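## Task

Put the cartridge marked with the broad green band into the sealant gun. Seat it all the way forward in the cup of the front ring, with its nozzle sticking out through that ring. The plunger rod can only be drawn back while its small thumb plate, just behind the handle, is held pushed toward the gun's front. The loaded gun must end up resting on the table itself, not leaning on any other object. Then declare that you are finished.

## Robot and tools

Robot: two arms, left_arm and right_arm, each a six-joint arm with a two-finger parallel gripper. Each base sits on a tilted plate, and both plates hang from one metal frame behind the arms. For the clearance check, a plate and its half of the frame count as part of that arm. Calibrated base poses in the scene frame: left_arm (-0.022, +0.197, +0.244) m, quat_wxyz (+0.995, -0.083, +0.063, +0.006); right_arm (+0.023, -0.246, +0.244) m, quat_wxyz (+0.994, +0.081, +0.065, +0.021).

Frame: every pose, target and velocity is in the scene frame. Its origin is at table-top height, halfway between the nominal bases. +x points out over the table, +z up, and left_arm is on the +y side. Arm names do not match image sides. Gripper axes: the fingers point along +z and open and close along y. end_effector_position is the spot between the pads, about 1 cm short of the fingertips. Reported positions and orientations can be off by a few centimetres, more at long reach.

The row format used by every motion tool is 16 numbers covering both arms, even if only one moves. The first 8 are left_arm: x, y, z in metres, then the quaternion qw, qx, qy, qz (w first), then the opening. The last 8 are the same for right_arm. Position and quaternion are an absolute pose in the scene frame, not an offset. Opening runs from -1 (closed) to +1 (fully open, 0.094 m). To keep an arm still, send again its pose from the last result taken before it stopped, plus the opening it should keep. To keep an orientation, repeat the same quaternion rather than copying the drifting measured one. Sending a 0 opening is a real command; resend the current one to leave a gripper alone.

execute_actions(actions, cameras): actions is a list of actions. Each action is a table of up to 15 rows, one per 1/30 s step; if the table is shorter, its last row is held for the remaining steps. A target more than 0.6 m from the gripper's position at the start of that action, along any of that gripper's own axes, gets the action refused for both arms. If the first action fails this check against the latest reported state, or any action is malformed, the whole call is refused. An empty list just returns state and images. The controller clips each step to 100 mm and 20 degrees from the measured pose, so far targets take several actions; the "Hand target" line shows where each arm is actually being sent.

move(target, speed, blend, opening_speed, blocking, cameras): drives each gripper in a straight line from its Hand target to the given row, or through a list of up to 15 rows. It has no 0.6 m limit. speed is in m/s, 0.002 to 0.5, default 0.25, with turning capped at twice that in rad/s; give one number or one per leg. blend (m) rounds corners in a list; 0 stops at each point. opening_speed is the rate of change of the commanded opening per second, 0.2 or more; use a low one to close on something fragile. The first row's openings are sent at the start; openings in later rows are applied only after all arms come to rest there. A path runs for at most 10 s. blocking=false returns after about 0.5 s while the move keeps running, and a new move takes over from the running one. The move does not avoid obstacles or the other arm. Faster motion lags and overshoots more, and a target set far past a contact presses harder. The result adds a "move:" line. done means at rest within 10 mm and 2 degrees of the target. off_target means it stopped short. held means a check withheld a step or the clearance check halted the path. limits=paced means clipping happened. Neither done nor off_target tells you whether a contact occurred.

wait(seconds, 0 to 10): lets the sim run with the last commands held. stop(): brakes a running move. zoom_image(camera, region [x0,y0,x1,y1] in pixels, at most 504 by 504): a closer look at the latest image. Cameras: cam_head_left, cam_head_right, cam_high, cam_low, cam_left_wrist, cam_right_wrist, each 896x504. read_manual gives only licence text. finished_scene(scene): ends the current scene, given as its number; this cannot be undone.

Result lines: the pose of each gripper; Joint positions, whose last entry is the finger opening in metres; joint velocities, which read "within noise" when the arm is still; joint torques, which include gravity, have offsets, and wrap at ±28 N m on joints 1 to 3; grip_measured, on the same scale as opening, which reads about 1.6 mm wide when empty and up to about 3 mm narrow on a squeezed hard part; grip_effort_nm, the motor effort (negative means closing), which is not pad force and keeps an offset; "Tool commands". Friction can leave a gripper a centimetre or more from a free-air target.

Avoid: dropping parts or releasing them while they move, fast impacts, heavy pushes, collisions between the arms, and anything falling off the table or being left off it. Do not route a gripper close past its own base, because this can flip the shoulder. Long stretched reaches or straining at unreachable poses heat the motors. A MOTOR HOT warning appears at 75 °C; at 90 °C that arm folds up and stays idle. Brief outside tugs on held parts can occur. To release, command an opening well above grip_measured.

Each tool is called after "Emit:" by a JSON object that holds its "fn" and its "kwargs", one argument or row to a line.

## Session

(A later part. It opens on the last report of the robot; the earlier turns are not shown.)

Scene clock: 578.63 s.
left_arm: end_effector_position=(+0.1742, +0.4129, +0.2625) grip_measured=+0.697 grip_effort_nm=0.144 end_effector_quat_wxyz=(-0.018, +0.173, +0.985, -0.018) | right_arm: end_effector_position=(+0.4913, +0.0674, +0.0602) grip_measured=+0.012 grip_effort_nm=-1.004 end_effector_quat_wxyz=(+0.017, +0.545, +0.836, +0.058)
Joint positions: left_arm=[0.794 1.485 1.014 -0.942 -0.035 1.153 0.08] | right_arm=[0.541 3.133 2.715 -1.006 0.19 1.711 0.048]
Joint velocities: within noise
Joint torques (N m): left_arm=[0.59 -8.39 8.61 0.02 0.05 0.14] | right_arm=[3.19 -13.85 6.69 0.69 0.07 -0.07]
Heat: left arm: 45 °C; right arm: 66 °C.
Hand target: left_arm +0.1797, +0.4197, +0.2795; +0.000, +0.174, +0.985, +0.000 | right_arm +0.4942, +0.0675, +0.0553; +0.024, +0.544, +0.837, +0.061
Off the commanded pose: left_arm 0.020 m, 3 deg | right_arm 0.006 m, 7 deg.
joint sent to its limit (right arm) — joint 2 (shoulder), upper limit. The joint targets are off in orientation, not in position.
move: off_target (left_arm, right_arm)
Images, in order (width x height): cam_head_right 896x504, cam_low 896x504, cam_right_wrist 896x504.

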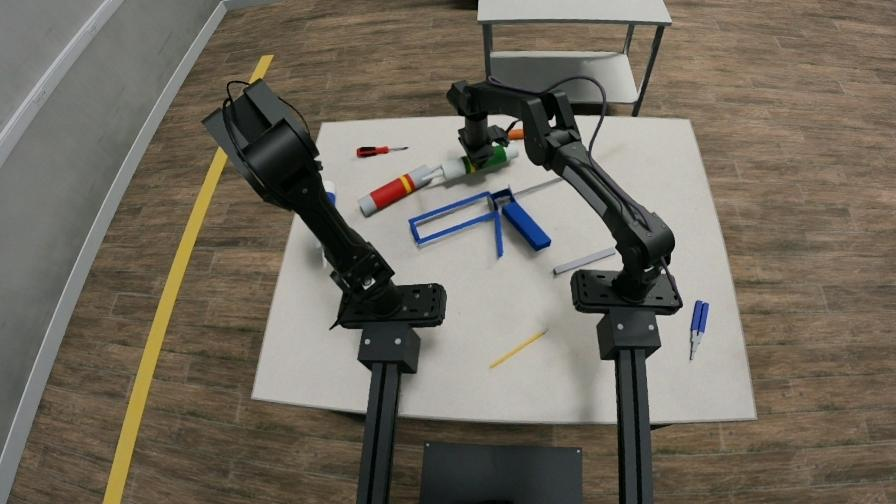

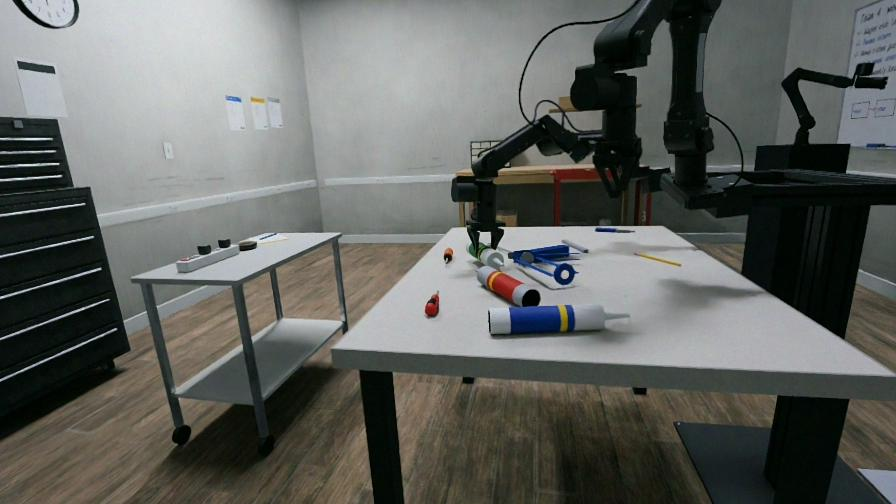

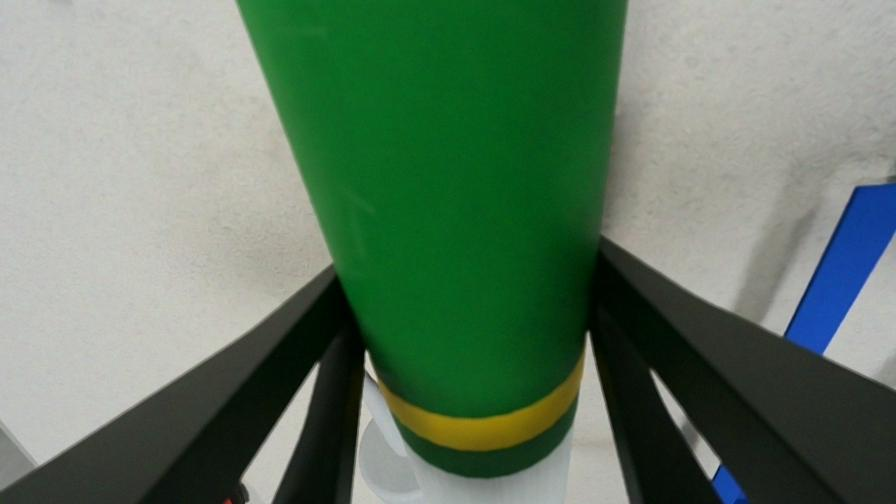

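Emit:
{"fn": "move", "kwargs": {
  "target": [
    [0.18,0.42,0.28,0,0.1736,0.9848,0,0.7,0.49,0.04,0.10,0,0.5446,0.8387,0,-0.2],
    [0.18,0.42,0.28,0,0.1736,0.9848,0,0.7,0.481,-0.02,0.10,0,0.5446,0.8387,0,-0.2],
    [0.18,0.42,0.28,0,0.1736,0.9848,0,0.7,0.481,-0.02,0.055,0,0.5446,0.8387,0,-0.2]
  ],
  "speed": [0.12,0.1,0.06],
  "blend": [0.01,0.01,0],
  "cameras": ["cam_right_wrist","cam_head_right","cam_low"]
}}

Scene clock: 595.30 s.
left_arm: end_effector_position=(+0.1741, +0.4128, +0.2625) grip_measured=+0.697 grip_effort_nm=0.144 end_effector_quat_wxyz=(-0.018, +0.173, +0.985, -0.018) | right_arm: end_effector_position=(+0.4688, -0.0217, +0.0486) grip_measured=+0.012 grip_effort_nm=-1.009 end_effector_quat_wxyz=(-0.013, +0.544, +0.839, -0.011)
Joint positions: left_arm=[0.794 1.485 1.014 -0.943 -0.035 1.153 0.08] | right_arm=[0.416 2.887 2.211 -0.878 0.192 1.609 0.048]
Joint velocities: within noise
Joint torques (N m): left_arm=[0.62 -8.44 8.69 0 0.06 0.16] | right_arm=[2.91 -14.11 7.87 0.22 0.1 -0.05]
Heat: left arm: 44 °C; right arm: 67 °C.
Hand target: left_arm +0.1796, +0.4197, +0.2795; +0.000, +0.174, +0.985, +0.000 | right_arm +0.4808, -0.0202, +0.0553; +0.000, +0.545, +0.839, +0.000
Off the commanded pose: left_arm 0.020 m, 3 deg | right_arm 0.014 m, 2 deg.
move: off_target (left_arm, right_arm)
Images, in order (width x height): cam_head_right 896x504, cam_low 896x504, cam_right_wrist 896x504.

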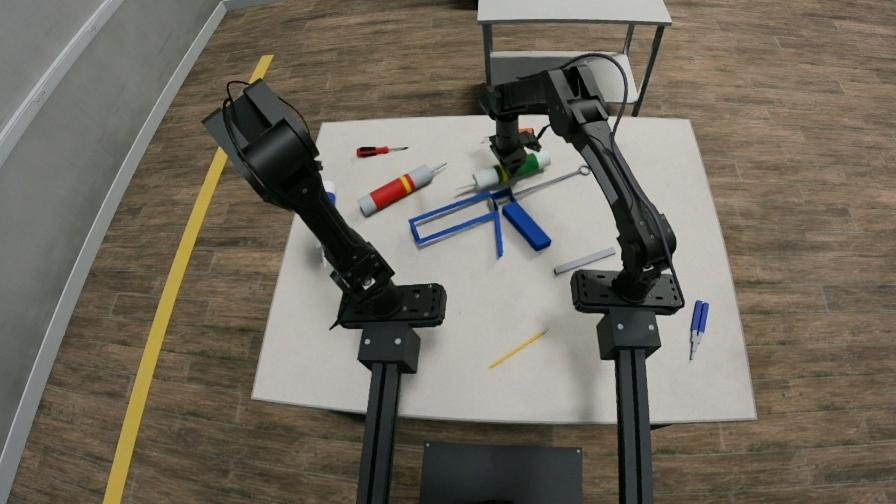

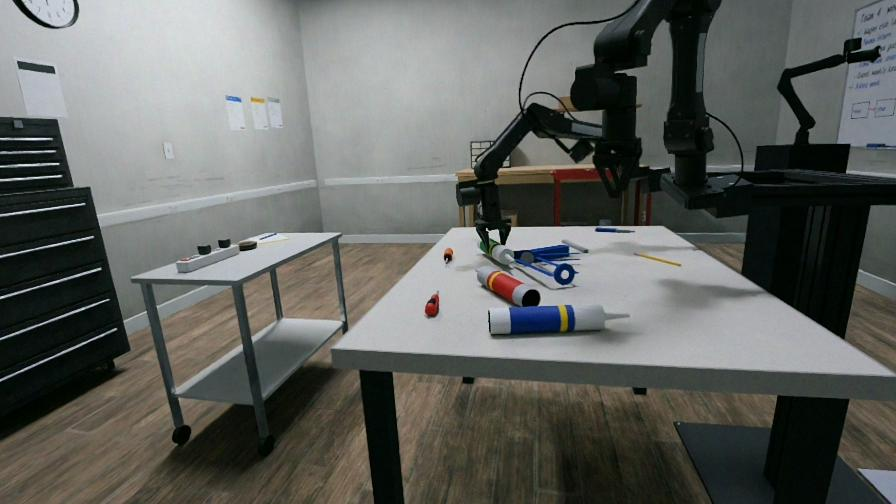

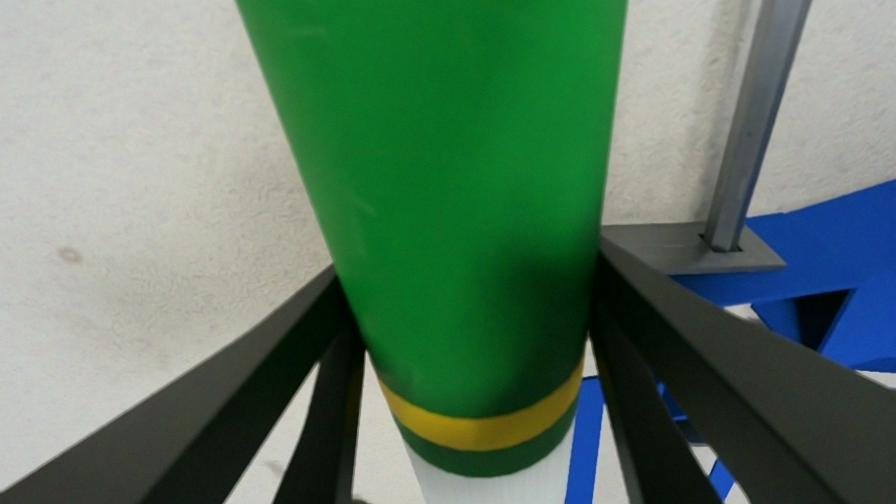

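Emit:
{"fn": "move", "kwargs": {
  "target": [
    [0.18,0.42,0.28,0,0.1736,0.9848,0,0.7,0.497,-0.017,0.070,0,0.5446,0.8387,0,-0.2]
  ],
  "speed": [0.06],
  "cameras": ["cam_right_wrist","cam_head_right"]
}}

Scene clock: 599.37 s.
left_arm: end_effector_position=(+0.1741, +0.4128, +0.2625) grip_measured=+0.697 grip_effort_nm=0.144 end_effector_quat_wxyz=(-0.018, +0.173, +0.985, -0.018) | right_arm: end_effector_position=(+0.4892, -0.0147, +0.0614) grip_measured=+0.012 grip_effort_nm=-1.004 end_effector_quat_wxyz=(-0.007, +0.544, +0.839, -0.001)
Joint positions: left_arm=[0.794 1.485 1.014 -0.943 -0.035 1.153 0.08] | right_arm=[0.416 2.943 2.388 -0.973 0.192 1.606 0.048]
Joint velocities: within noise
Joint torques (N m): left_arm=[0.57 -8.49 8.76 -0.02 0.07 0.13] | right_arm=[2.78 -14.27 9.47 -0.11 0.1 -0.02]
Heat: left arm: 43 °C; right arm: 69 °C.
Hand target: left_arm +0.1797, +0.4197, +0.2795; +0.000, +0.174, +0.985, +0.000 | right_arm +0.4969, -0.0172, +0.0700; +0.000, +0.545, +0.839, +0.001
Off the commanded pose: left_arm 0.020 m, 3 deg | right_arm 0.012 m, 1 deg.
move: off_target (left_arm, right_arm)
Images, in order (width x height): cam_head_right 896x504, cam_right_wrist 896x504.

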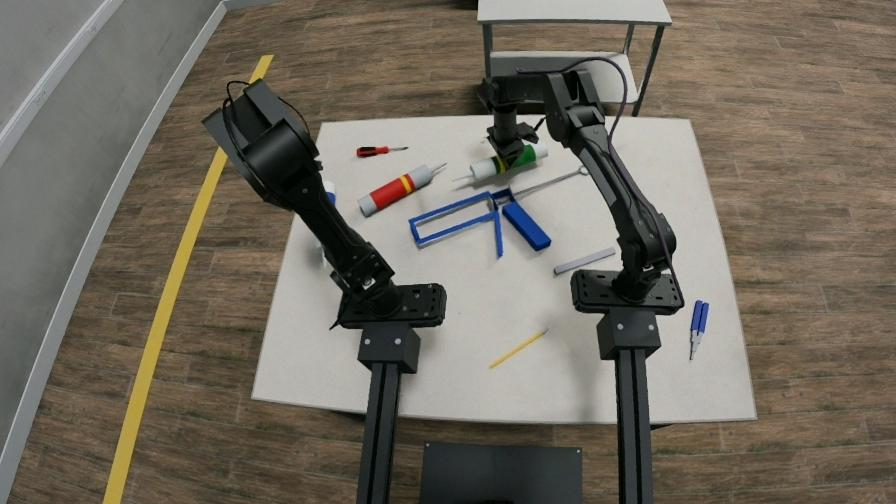

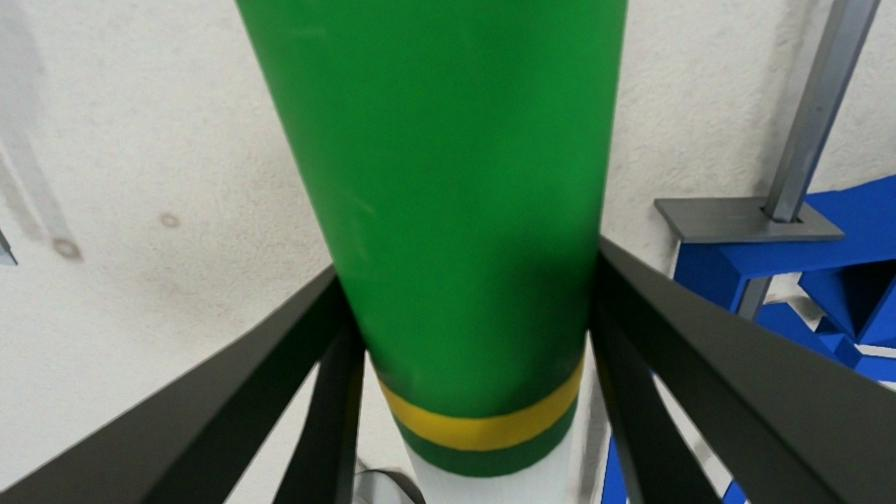

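Emit:
{"fn": "move", "kwargs": {
  "target": [
    [0.18,0.42,0.28,0,0.1736,0.9848,0,0.7,0.495,-0.017,0.045,0,0.5446,0.8387,0,-0.2]
  ],
  "speed": [0.04],
  "cameras": ["cam_right_wrist","cam_low"]
}}

Emit:
{"fn": "zoom_image", "kwargs": {
  "camera": "cam_low",
  "region": [420, 180, 640, 320]
}}

Scene clock: 602.60 s.
left_arm: end_effector_position=(+0.1741, +0.4128, +0.2625) grip_measured=+0.697 grip_effort_nm=0.149 end_effector_quat_wxyz=(-0.018, +0.173, +0.985, -0.018) | right_arm: end_effector_position=(+0.4813, -0.0185, +0.0386) grip_measured=+0.012 grip_effort_nm=-1.009 end_effector_quat_wxyz=(-0.014, +0.543, +0.840, -0.013)
Joint positions: left_arm=[0.794 1.485 1.014 -0.943 -0.035 1.153 0.08] | right_arm=[0.407 2.996 2.404 -0.963 0.192 1.599 0.048]
Joint velocities: within noise
Joint torques (N m): left_arm=[0.53 -8.49 8.79 -0.02 0.1 0.17] | right_arm=[2.89 -14.09 9.09 0.17 0.11 -0.05]
Heat: left arm: 43 °C; right arm: 69 °C.
Hand target: left_arm +0.1797, +0.4198, +0.2795; +0.000, +0.174, +0.985, +0.000 | right_arm +0.4947, -0.0173, +0.0454; +0.000, +0.545, +0.839, +0.000
Off the commanded pose: left_arm 0.020 m, 3 deg | right_arm 0.015 m, 2 deg.
move: off_target (left_arm, right_arm)
Images, in order (width x height): cam_low 896x504, cam_right_wrist 896x504.

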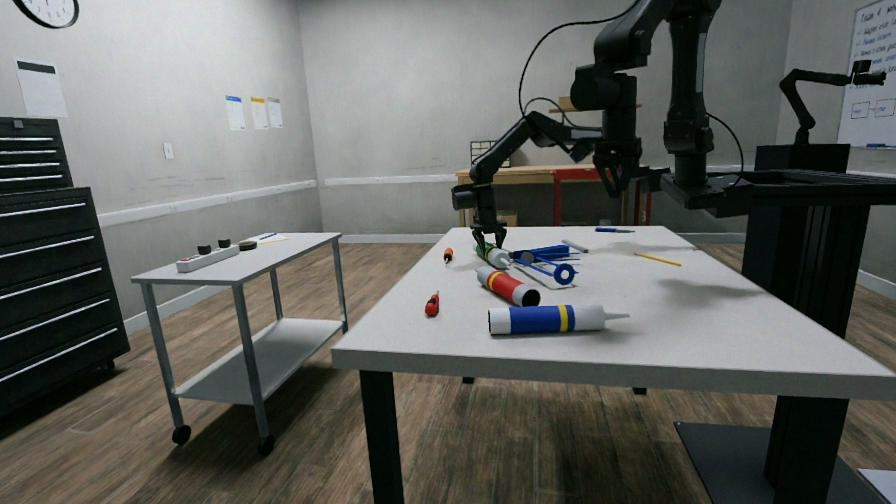

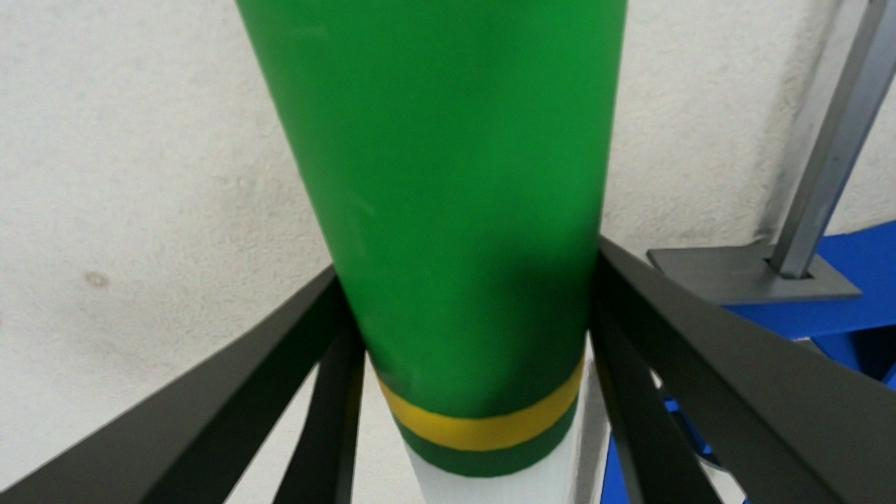

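Scaled by 2.291 from the camera's 896x504 image, which has a finer 1280x720 frame.

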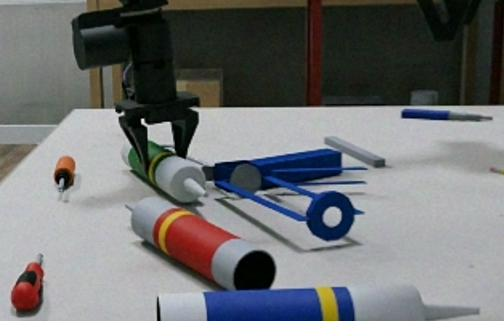

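Emit:
{"fn": "move", "kwargs": {
  "target": [
    [0.18,0.42,0.28,0,0.1736,0.9848,0,0.7,0.497,-0.016,0.038,0,0.5446,0.8387,0,-0.2]
  ],
  "speed": [0.03],
  "cameras": ["cam_right_wrist","cam_low"]
}}

Emit:
{"fn": "zoom_image", "kwargs": {
  "camera": "cam_low",
  "region": [460, 230, 540, 280]
}}

Scene clock: 606.53 s.
left_arm: end_effector_position=(+0.1741, +0.4128, +0.2625) grip_measured=+0.697 grip_effort_nm=0.149 end_effector_quat_wxyz=(-0.018, +0.173, +0.985, -0.018) | right_arm: end_effector_position=(+0.4898, -0.0138, +0.0360) grip_measured=+0.012 grip_effort_nm=-1.009 end_effector_quat_wxyz=(-0.007, +0.544, +0.839, -0.002)
Joint positions: left_arm=[0.794 1.485 1.014 -0.943 -0.035 1.153 0.08] | right_arm=[0.407 3.03 2.464 -0.963 0.192 1.597 0.048]
Joint velocities: within noise
Joint torques (N m): left_arm=[0.57 -8.46 8.66 0 0.08 0.17] | right_arm=[2.77 -13.41 8.9 0.08 0.1 -0.07]
Heat: left arm: 43 °C; right arm: 68 °C.
Hand target: left_arm +0.1797, +0.4198, +0.2795; +0.000, +0.174, +0.985, +0.000 | right_arm +0.4968, -0.0162, +0.0380; +0.000, +0.545, +0.839, +0.001
Off the commanded pose: left_arm 0.020 m, 3 deg | right_arm 0.008 m, 1 deg.
move: off_target (left_arm)
Images, in order (width x height): cam_low 896x504, cam_right_wrist 896x504.

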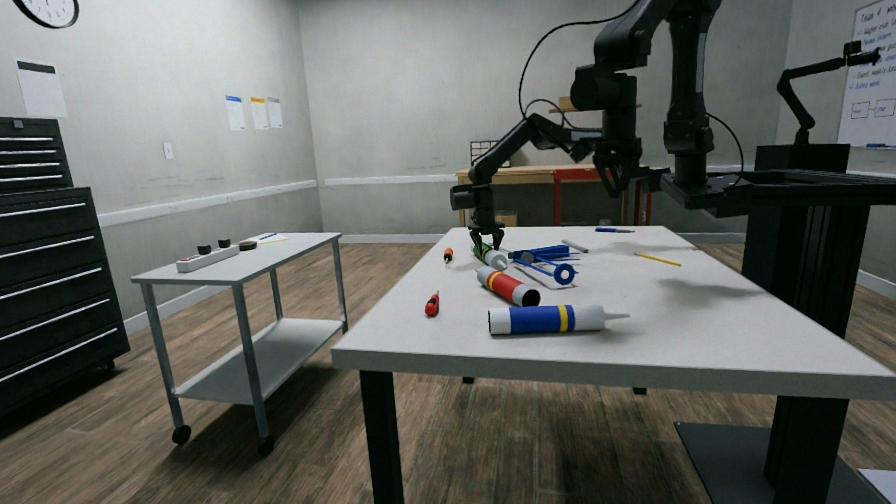

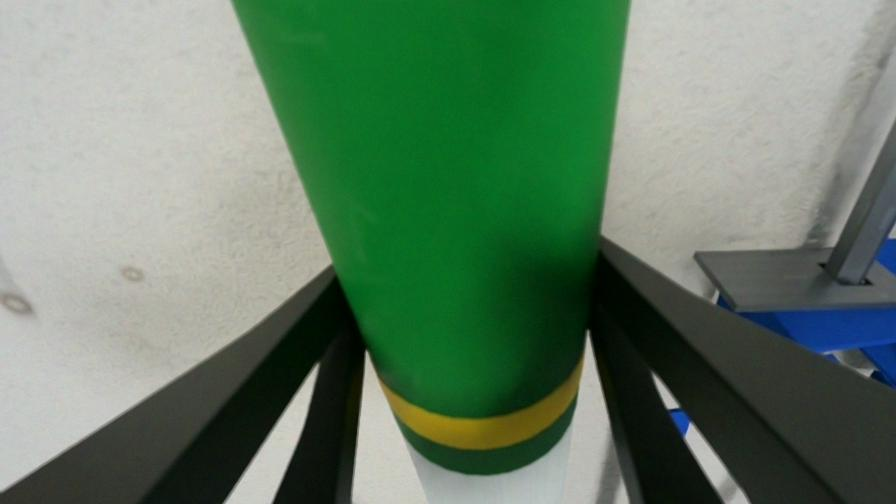

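Scaled by 6.300 from the camera's 896x504 image, which has a finer 1280x720 frame.

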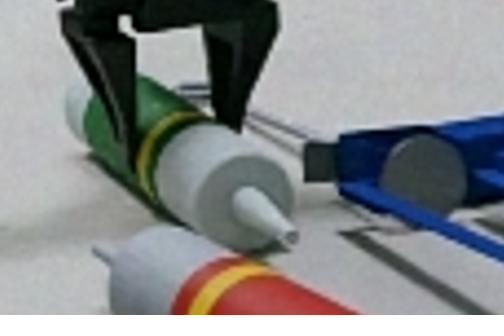

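Emit:
{"fn": "move", "kwargs": {
  "target": [
    [0.18,0.42,0.28,0,0.1736,0.9848,0,0.7,0.497,-0.016,0.030,0,0.5446,0.8387,0,-0.2]
  ],
  "speed": [0.03],
  "cameras": ["cam_right_wrist","cam_low"]
}}

Emit:
{"fn": "zoom_image", "kwargs": {
  "camera": "cam_low",
  "region": [460, 230, 540, 280]
}}

Scene clock: 609.73 s.
left_arm: end_effector_position=(+0.1741, +0.4128, +0.2625) grip_measured=+0.697 grip_effort_nm=0.144 end_effector_quat_wxyz=(-0.018, +0.173, +0.985, -0.018) | right_arm: end_effector_position=(+0.4903, -0.0135, +0.0355) grip_measured=+0.012 grip_effort_nm=-1.013 end_effector_quat_wxyz=(-0.008, +0.544, +0.839, -0.003)
Joint positions: left_arm=[0.794 1.485 1.014 -0.943 -0.035 1.153 0.08] | right_arm=[0.407 3.044 2.493 -0.981 0.192 1.596 0.048]
Joint velocities: within noise
Joint torques (N m): left_arm=[0.69 -8.38 8.69 0.02 0.1 0.16] | right_arm=[2.47 -12.46 8.43 0.29 0.11 -0.1]
Heat: left arm: 43 °C; right arm: 68 °C.
Hand target: left_arm +0.1797, +0.4198, +0.2795; +0.000, +0.174, +0.985, +0.000 | right_arm +0.4966, -0.0163, +0.0301; +0.000, +0.545, +0.839, +0.000
Off the commanded pose: left_arm 0.020 m, 3 deg | right_arm 0.009 m, 1 deg.
move: off_target (left_arm)
Images, in order (width x height): cam_low 896x504, cam_right_wrist 896x504.

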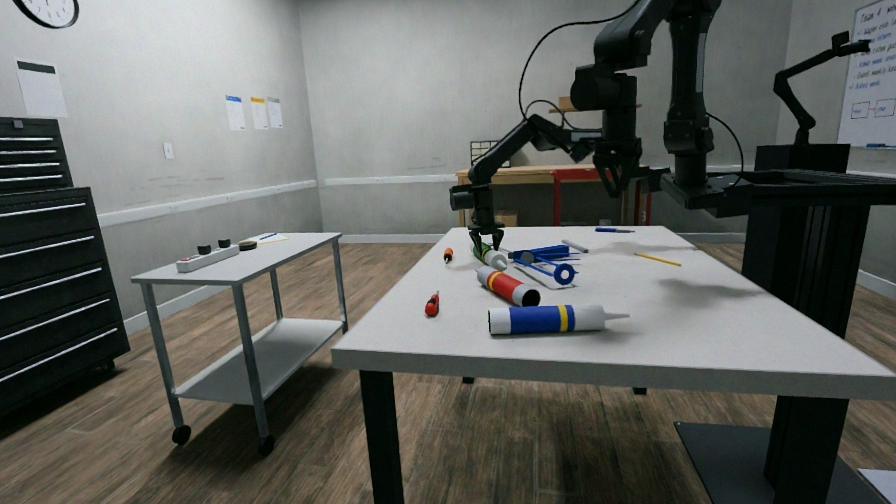

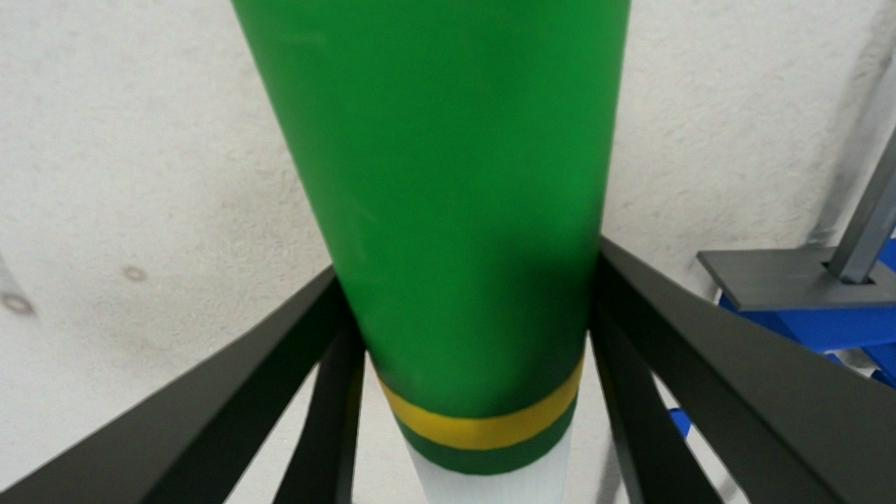

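Scaled by 6.300 from the camera's 896x504 image, which has a finer 1280x720 frame.

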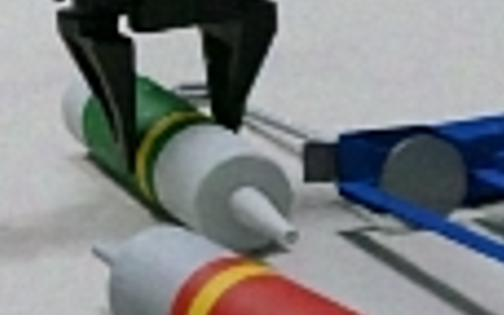

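Emit:
{"fn": "move", "kwargs": {
  "target": [
    [0.18,0.42,0.28,0,0.1736,0.9848,0,0.7,0.495,-0.016,0.032,0,0.5446,0.8387,0,0.2]
  ],
  "speed": [0.03],
  "opening_speed": 0.3,
  "cameras": ["cam_right_wrist"]
}}

Emit:
{"fn": "move", "kwargs": {
  "target": [
    [0.18,0.42,0.28,0,0.1736,0.9848,0,0.7,0.492,-0.020,0.10,0,0.5446,0.8387,0,0.2],
    [0.25,0.33,0.24,0,0.1736,0.9848,0,0.7,0.492,-0.06,0.18,0,0.5446,0.8387,0,0.2]
  ],
  "speed": [0.05,0.15],
  "blend": [0.01,0]
}}

Scene clock: 614.63 s.
left_arm: end_effector_position=(+0.1741, +0.4128, +0.2625) grip_measured=+0.697 grip_effort_nm=0.149 end_effector_quat_wxyz=(-0.018, +0.173, +0.985, -0.018) | right_arm: end_effector_position=(+0.4919, -0.0127, +0.0356) grip_measured=+0.197 grip_effort_nm=0.173 end_effector_quat_wxyz=(-0.006, +0.544, +0.839, +0.000)
Joint positions: left_arm=[0.794 1.485 1.014 -0.943 -0.035 1.153 0.08] | right_arm=[0.407 3.044 2.493 -0.974 0.192 1.596 0.056]
Joint velocities: within noise
Joint torques (N m): left_arm=[0.51 -8.44 8.88 0.02 0.08 0.17] | right_arm=[2.65 -13.82 6 0.34 0.09 -0.04]
Heat: left arm: 43 °C; right arm: 69 °C.
Hand target: left_arm +0.1797, +0.4198, +0.2795; +0.000, +0.174, +0.985, +0.000 | right_arm +0.4950, -0.0161, +0.0321; +0.000, +0.545, +0.839, +0.000
Off the commanded pose: left_arm 0.020 m, 3 deg | right_arm 0.006 m, 1 deg.
move: off_target (left_arm)
Images, in order (width x height): cam_right_wrist 896x504.

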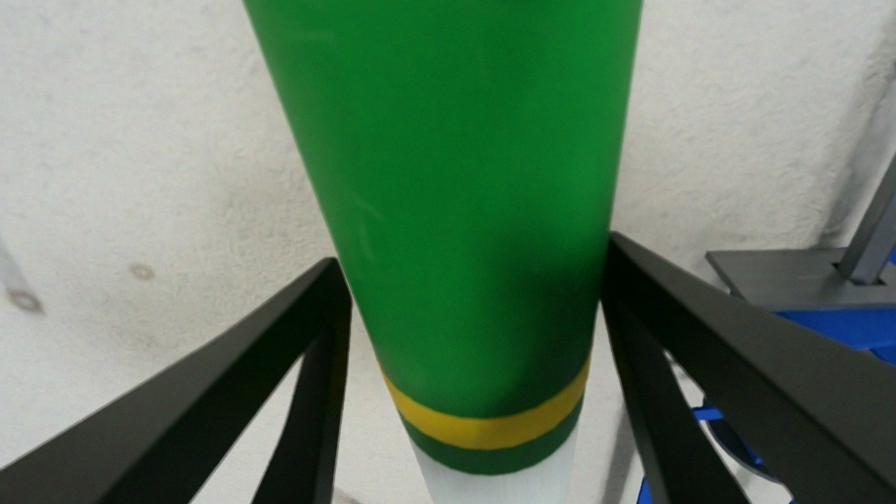

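Scene clock: 617.60 s.
left_arm: end_effector_position=(+0.2483, +0.3312, +0.2451) grip_measured=+0.697 grip_effort_nm=0.149 end_effector_quat_wxyz=(+0.001, +0.176, +0.984, -0.001) | right_arm: end_effector_position=(+0.4891, -0.0529, +0.1616) grip_measured=+0.197 grip_effort_nm=0.164 end_effector_quat_wxyz=(-0.007, +0.544, +0.839, -0.002)
Joint positions: left_arm=[0.376 1.544 0.975 -0.821 -0.103 0.751 0.08] | right_arm=[0.389 2.63 2.184 -1.08 0.192 1.579 0.056]
Joint velocities: within noise
Joint torques (N m): left_arm=[-1.36 -4.34 5.31 0.41 -0.04 -0.11] | right_arm=[2.54 -17.4 5.52 -0.04 0.09 -0.07]
Heat: left arm: 43 °C; right arm: 71 °C.
Hand target: left_arm +0.2499, +0.3300, +0.2401; +0.000, +0.174, +0.985, +0.000 | right_arm +0.4920, -0.0599, +0.1795; +0.000, +0.545, +0.839, +0.000
Off the commanded pose: left_arm 0.005 m, 0 deg | right_arm 0.020 m, 1 deg.
move: off_target (right_arm)

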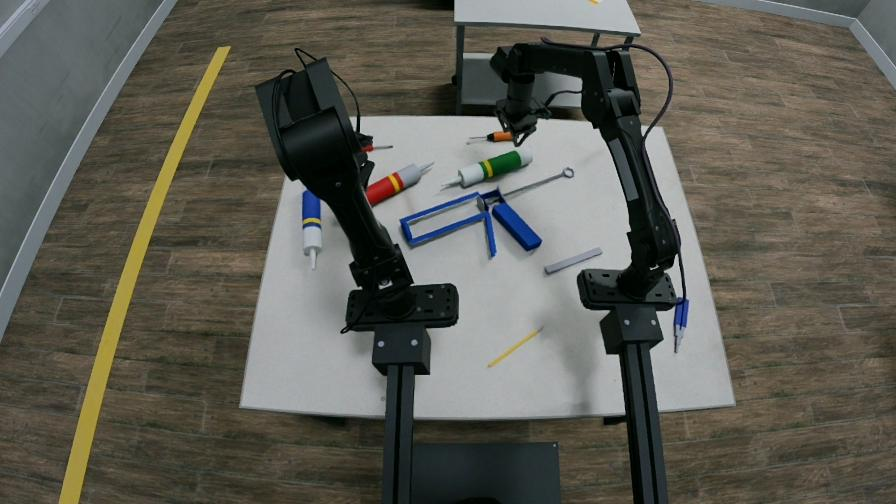

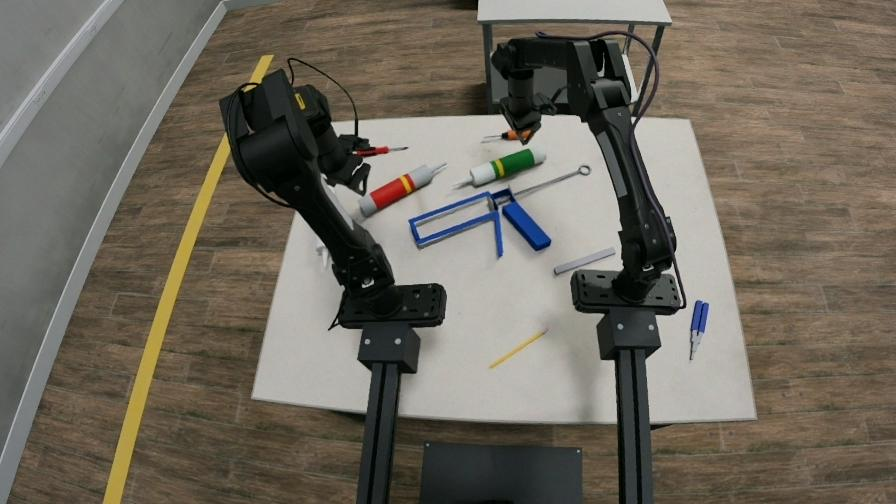

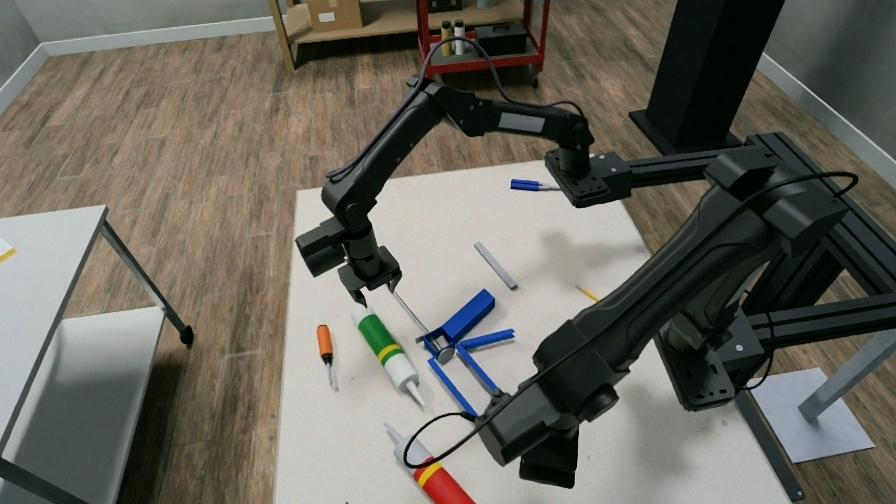

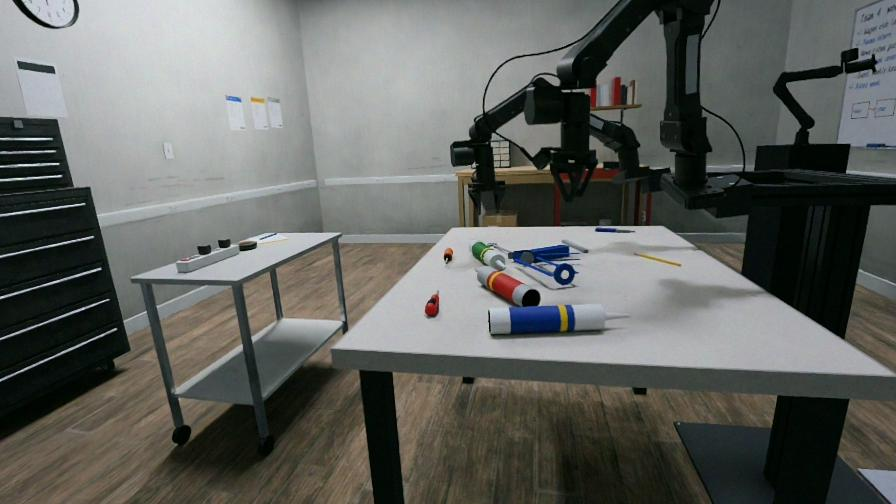

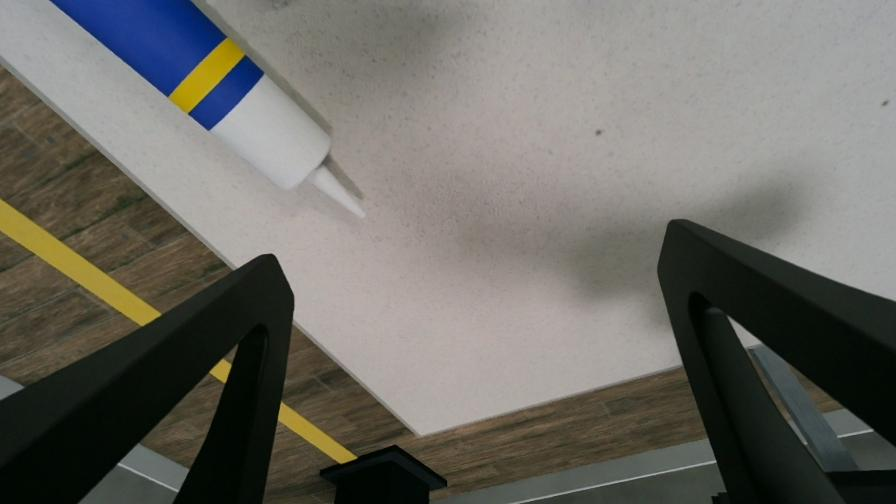

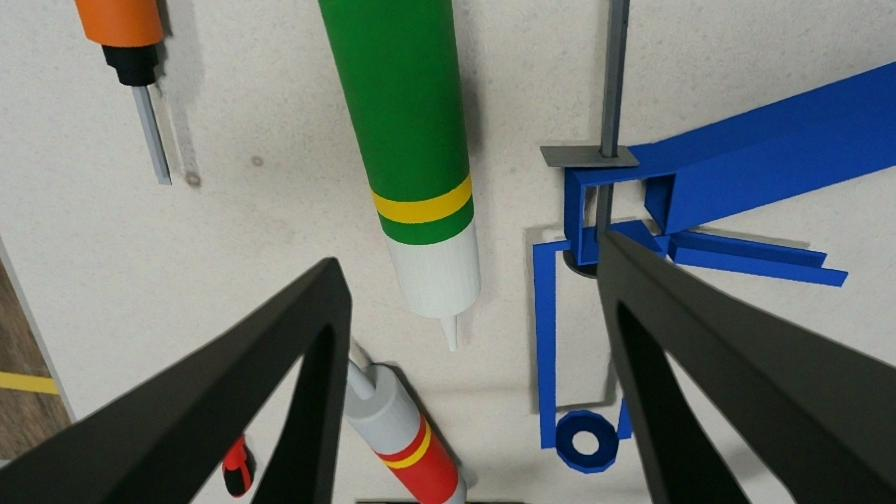

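Emit:
{"fn": "move", "kwargs": {
  "target": [
    [0.25,0.33,0.24,0,0.1736,0.9848,0,0.7,0.515,-0.285,0.19,-0.1456,0.5363,0.8260,0.0945,0.1]
  ],
  "speed": [0.15],
  "cameras": ["cam_right_wrist"]
}}

Emit:
{"fn": "move", "kwargs": {
  "target": [
    [0.25,0.33,0.24,0,0.1736,0.9848,0,0.7,0.505,-0.26,0.090,-0.1456,0.5363,0.8260,0.0945,0.1]
  ],
  "speed": [0.12],
  "cameras": ["cam_right_wrist"]
}}

Scene clock: 624.60 s.
left_arm: end_effector_position=(+0.2485, +0.3315, +0.2451) grip_measured=+0.697 grip_effort_nm=0.144 end_effector_quat_wxyz=(+0.001, +0.176, +0.984, -0.001) | right_arm: end_effector_position=(+0.5158, -0.2915, +0.1912) grip_measured=+0.103 grip_effort_nm=-0.125 end_effector_quat_wxyz=(-0.136, +0.543, +0.824, +0.092)
Joint positions: left_arm=[0.376 1.544 0.975 -0.82 -0.103 0.75 0.08] | right_arm=[-0.193 2.622 2.455 -1.419 -0.144 1.003 0.052]
Joint velocities: within noise
Joint torques (N m): left_arm=[-1.22 -4.36 5.33 0.42 -0.04 -0.1] | right_arm=[2.74 -12.34 8.35 -0.37 -0.24 -0.07]
Heat: left arm: 42 °C; right arm: 74 °C.
Hand target: left_arm +0.2499, +0.3300, +0.2401; +0.000, +0.174, +0.985, +0.000 | right_arm +0.5148, -0.2849, +0.1901; -0.145, +0.536, +0.826, +0.095
Off the commanded pose: left_arm 0.005 m, 0 deg | right_arm 0.007 m, 1 deg.
move: done
Images, in order (width x height): cam_right_wrist 896x504.

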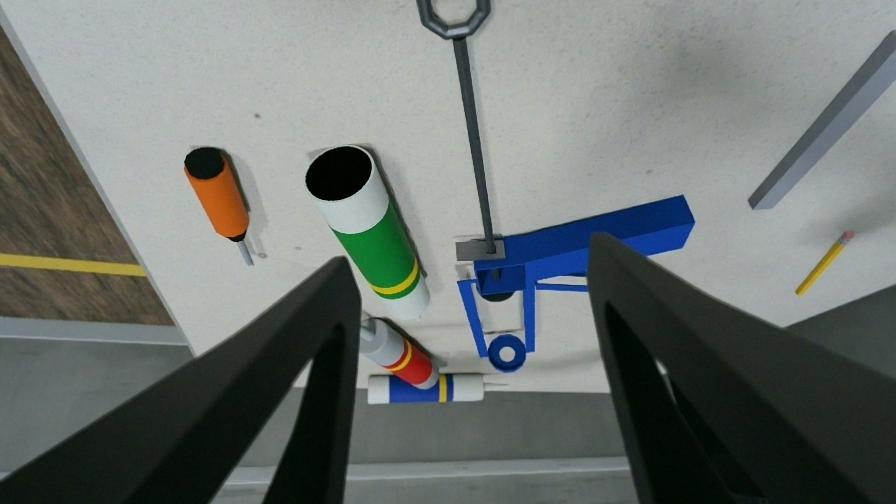

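Scene clock: 626.17 s.
left_arm: end_effector_position=(+0.2485, +0.3315, +0.2451) grip_measured=+0.697 grip_effort_nm=0.139 end_effector_quat_wxyz=(+0.001, +0.176, +0.984, -0.001) | right_arm: end_effector_position=(+0.5026, -0.2709, +0.0943) grip_measured=+0.103 grip_effort_nm=-0.129 end_effector_quat_wxyz=(-0.145, +0.540, +0.824, +0.088)
Joint positions: left_arm=[0.376 1.544 0.975 -0.82 -0.103 0.75 0.08] | right_arm=[-0.183 2.712 2.231 -1.124 -0.145 1.008 0.052]
Joint velocities: within noise
Joint torques (N m): left_arm=[-1.35 -4.45 5.24 0.45 -0.07 -0.11] | right_arm=[3.58 -12.78 5.71 0 -0.24 0.06]
Heat: left arm: 42 °C; right arm: 73 °C.
Hand target: left_arm +0.2499, +0.3300, +0.2401; +0.000, +0.174, +0.985, +0.000 | right_arm +0.5048, -0.2602, +0.0902; -0.146, +0.536, +0.826, +0.094
Off the commanded pose: left_arm 0.005 m, 0 deg | right_arm 0.012 m, 1 deg.
move: off_target (right_arm)
Images, in order (width x height): cam_right_wrist 896x504.

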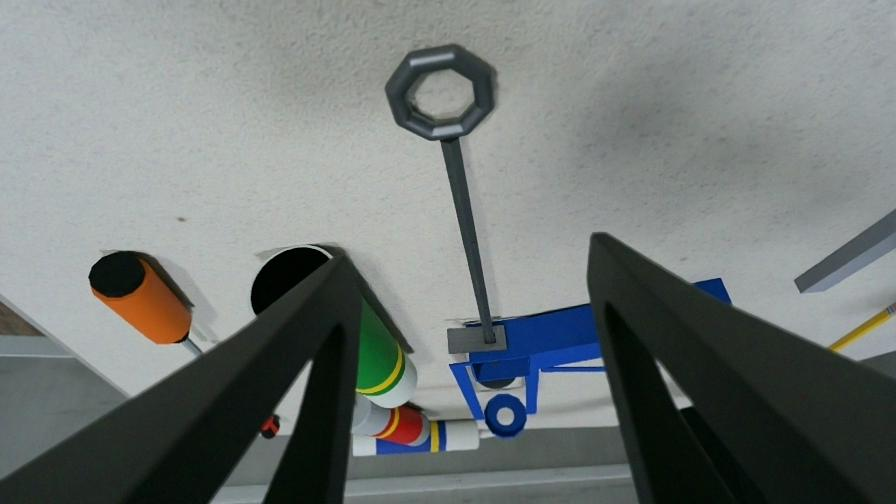

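Emit:
{"fn": "move", "kwargs": {
  "target": [
    [0.25,0.33,0.24,0,0.1736,0.9848,0,0.7,0.502,-0.250,0.045,-0.1456,0.5363,0.8260,0.0945,0.1]
  ],
  "speed": [0.08],
  "cameras": ["cam_right_wrist"]
}}

Scene clock: 632.43 s.
left_arm: end_effector_position=(+0.2486, +0.3315, +0.2451) grip_measured=+0.697 grip_effort_nm=0.139 end_effector_quat_wxyz=(+0.002, +0.176, +0.984, -0.001) | right_arm: end_effector_position=(+0.4978, -0.2609, +0.0484) grip_measured=+0.103 grip_effort_nm=-0.125 end_effector_quat_wxyz=(-0.148, +0.540, +0.824, +0.087)
Joint positions: left_arm=[0.376 1.544 0.975 -0.82 -0.103 0.75 0.08] | right_arm=[-0.178 2.809 2.231 -1.032 -0.145 1.014 0.052]
Joint velocities: within noise
Joint torques (N m): left_arm=[-1.32 -4.48 5.16 0.44 -0.01 -0.1] | right_arm=[3.74 -12.52 6.09 -0.01 -0.22 0.07]
Heat: left arm: 42 °C; right arm: 71 °C.
Hand target: left_arm +0.2499, +0.3300, +0.2401; +0.000, +0.174, +0.985, +0.000 | right_arm +0.5017, -0.2500, +0.0452; -0.146, +0.536, +0.826, +0.094
Off the commanded pose: left_arm 0.005 m, 0 deg | right_arm 0.012 m, 1 deg.
move: off_target (right_arm)
Images, in order (width x height): cam_right_wrist 896x504.

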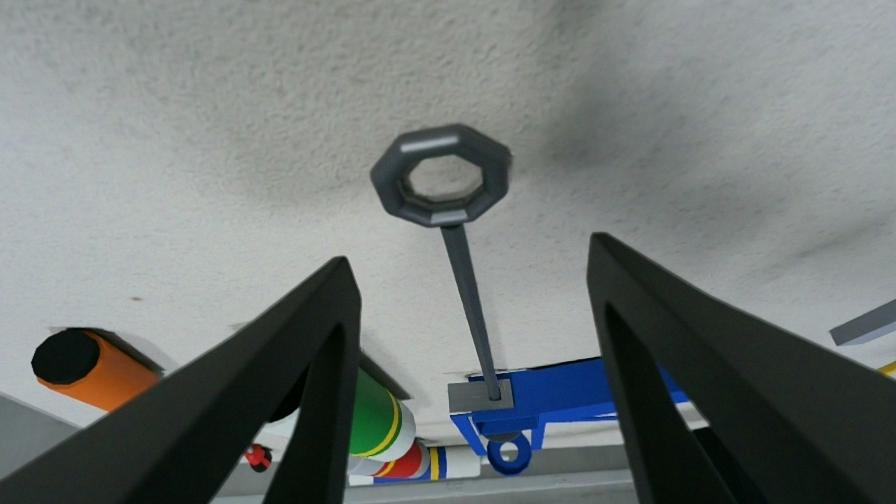

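Emit:
{"fn": "move", "kwargs": {
  "target": [
    [0.25,0.33,0.24,0,0.1736,0.9848,0,0.7,0.509,-0.246,0.012,-0.1456,0.5363,0.8260,0.0945,0.1]
  ],
  "speed": [0.06],
  "cameras": ["cam_right_wrist"]
}}

Scene clock: 635.93 s.
left_arm: end_effector_position=(+0.2486, +0.3315, +0.2451) grip_measured=+0.697 grip_effort_nm=0.149 end_effector_quat_wxyz=(+0.002, +0.176, +0.984, -0.001) | right_arm: end_effector_position=(+0.5087, -0.2572, +0.0149) grip_measured=+0.103 grip_effort_nm=-0.115 end_effector_quat_wxyz=(-0.140, +0.541, +0.824, +0.092)
Joint positions: left_arm=[0.376 1.544 0.975 -0.82 -0.103 0.75 0.08] | right_arm=[-0.177 2.948 2.385 -1.029 -0.147 1.016 0.052]
Joint velocities: within noise
Joint torques (N m): left_arm=[-1.39 -4.42 5.22 0.42 -0.02 -0.12] | right_arm=[3.81 -12.27 7.54 -0.24 -0.21 0.07]
Heat: left arm: 42 °C; right arm: 71 °C.
Hand target: left_arm +0.2499, +0.3300, +0.2401; +0.000, +0.174, +0.985, +0.000 | right_arm +0.5088, -0.2461, +0.0122; -0.145, +0.536, +0.826, +0.095
Off the commanded pose: left_arm 0.005 m, 0 deg | right_arm 0.012 m, 1 deg.
move: off_target (right_arm)
Images, in order (width x height): cam_right_wrist 896x504.

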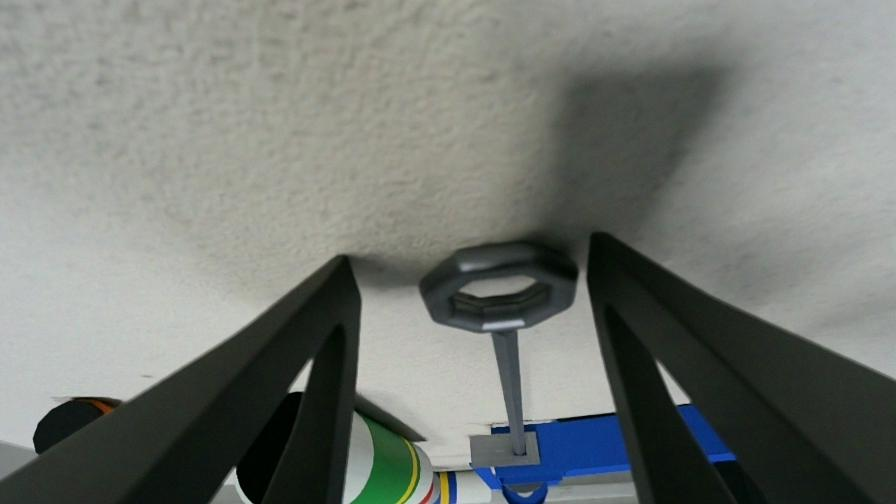

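Emit:
{"fn": "move", "kwargs": {
  "target": [
    [0.25,0.33,0.24,0,0.1736,0.9848,0,0.7,0.499,-0.246,0.012,-0.1456,0.5363,0.8260,0.0945,0.1]
  ],
  "speed": [0.06],
  "cameras": ["cam_right_wrist"]
}}

Scene clock: 638.53 s.
left_arm: end_effector_position=(+0.2486, +0.3315, +0.2451) grip_measured=+0.697 grip_effort_nm=0.144 end_effector_quat_wxyz=(+0.002, +0.176, +0.984, -0.001) | right_arm: end_effector_position=(+0.5043, -0.2536, +0.0131) grip_measured=+0.103 grip_effort_nm=-0.120 end_effector_quat_wxyz=(-0.140, +0.541, +0.823, +0.100)
Joint positions: left_arm=[0.376 1.544 0.975 -0.82 -0.103 0.75 0.08] | right_arm=[-0.177 2.917 2.306 -0.976 -0.162 1.016 0.052]
Joint velocities: within noise
Joint torques (N m): left_arm=[-1.28 -4.31 5.23 0.43 -0.02 -0.07] | right_arm=[3.51 -14.38 3.23 -0.09 -0.08 0.03]
Heat: left arm: 42 °C; right arm: 71 °C.
Hand target: left_arm +0.2498, +0.3299, +0.2401; +0.000, +0.174, +0.985, +0.000 | right_arm +0.4990, -0.2461, +0.0120; -0.146, +0.536, +0.826, +0.094
Off the commanded pose: left_arm 0.005 m, 0 deg | right_arm 0.009 m, 1 deg.
move: done
Images, in order (width x height): cam_right_wrist 896x504.

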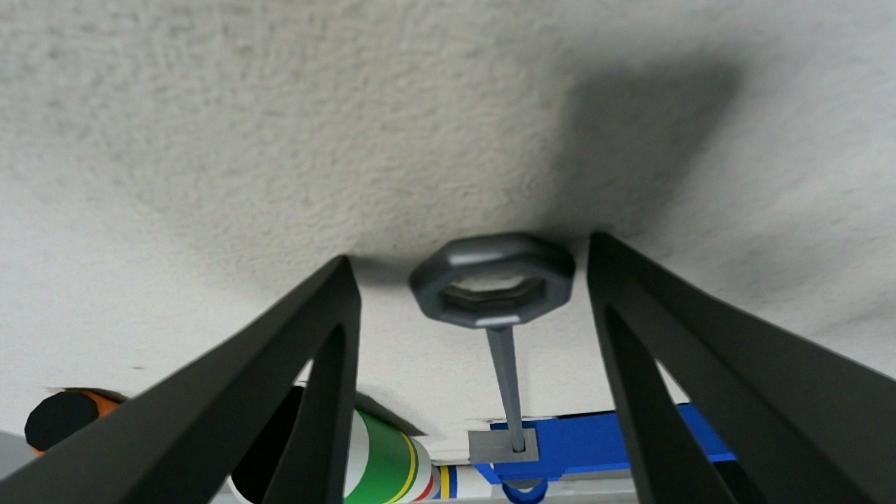

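Emit:
{"fn": "move", "kwargs": {
  "target": [
    [0.25,0.33,0.24,0,0.1736,0.9848,0,0.7,0.490,-0.248,0.011,-0.1456,0.5363,0.8260,0.0945,0.1]
  ],
  "speed": [0.06],
  "cameras": ["cam_right_wrist"]
}}

Scene clock: 641.53 s.
left_arm: end_effector_position=(+0.2487, +0.3315, +0.2451) grip_measured=+0.697 grip_effort_nm=0.139 end_effector_quat_wxyz=(+0.002, +0.176, +0.984, +0.000) | right_arm: end_effector_position=(+0.4959, -0.2507, +0.0128) grip_measured=+0.103 grip_effort_nm=-0.120 end_effector_quat_wxyz=(-0.143, +0.541, +0.822, +0.103)
Joint positions: left_arm=[0.376 1.544 0.975 -0.819 -0.103 0.75 0.08] | right_arm=[-0.177 2.876 2.21 -0.923 -0.171 1.016 0.052]
Joint velocities: within noise
Joint torques (N m): left_arm=[-1.31 -4.38 5.19 0.43 -0.04 -0.1] | right_arm=[2.86 -14.23 3.15 -0.08 0.01 -0.03]
Heat: left arm: 42 °C; right arm: 71 °C.
Hand target: left_arm +0.2499, +0.3300, +0.2401; +0.000, +0.174, +0.985, +0.000 | right_arm +0.4899, -0.2480, +0.0110; -0.146, +0.536, +0.826, +0.094
Off the commanded pose: left_arm 0.005 m, 0 deg | right_arm 0.007 m, 1 deg.
move: done
Images, in order (width x height): cam_right_wrist 896x504.

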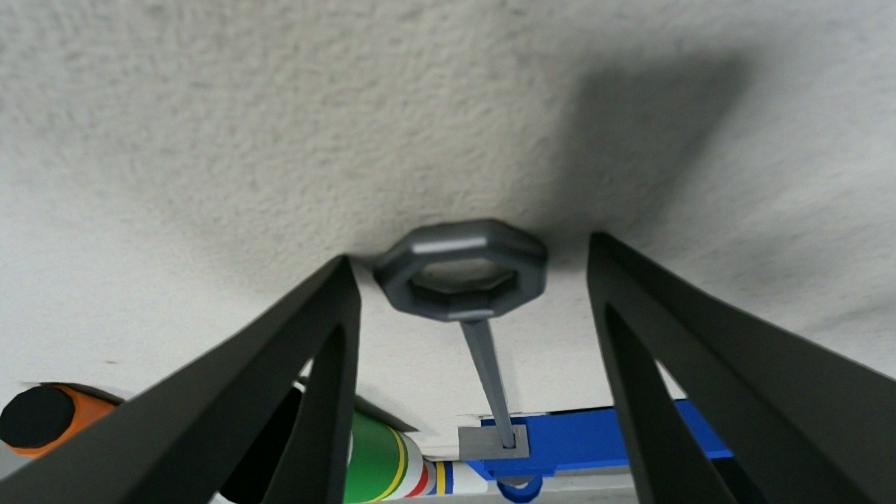

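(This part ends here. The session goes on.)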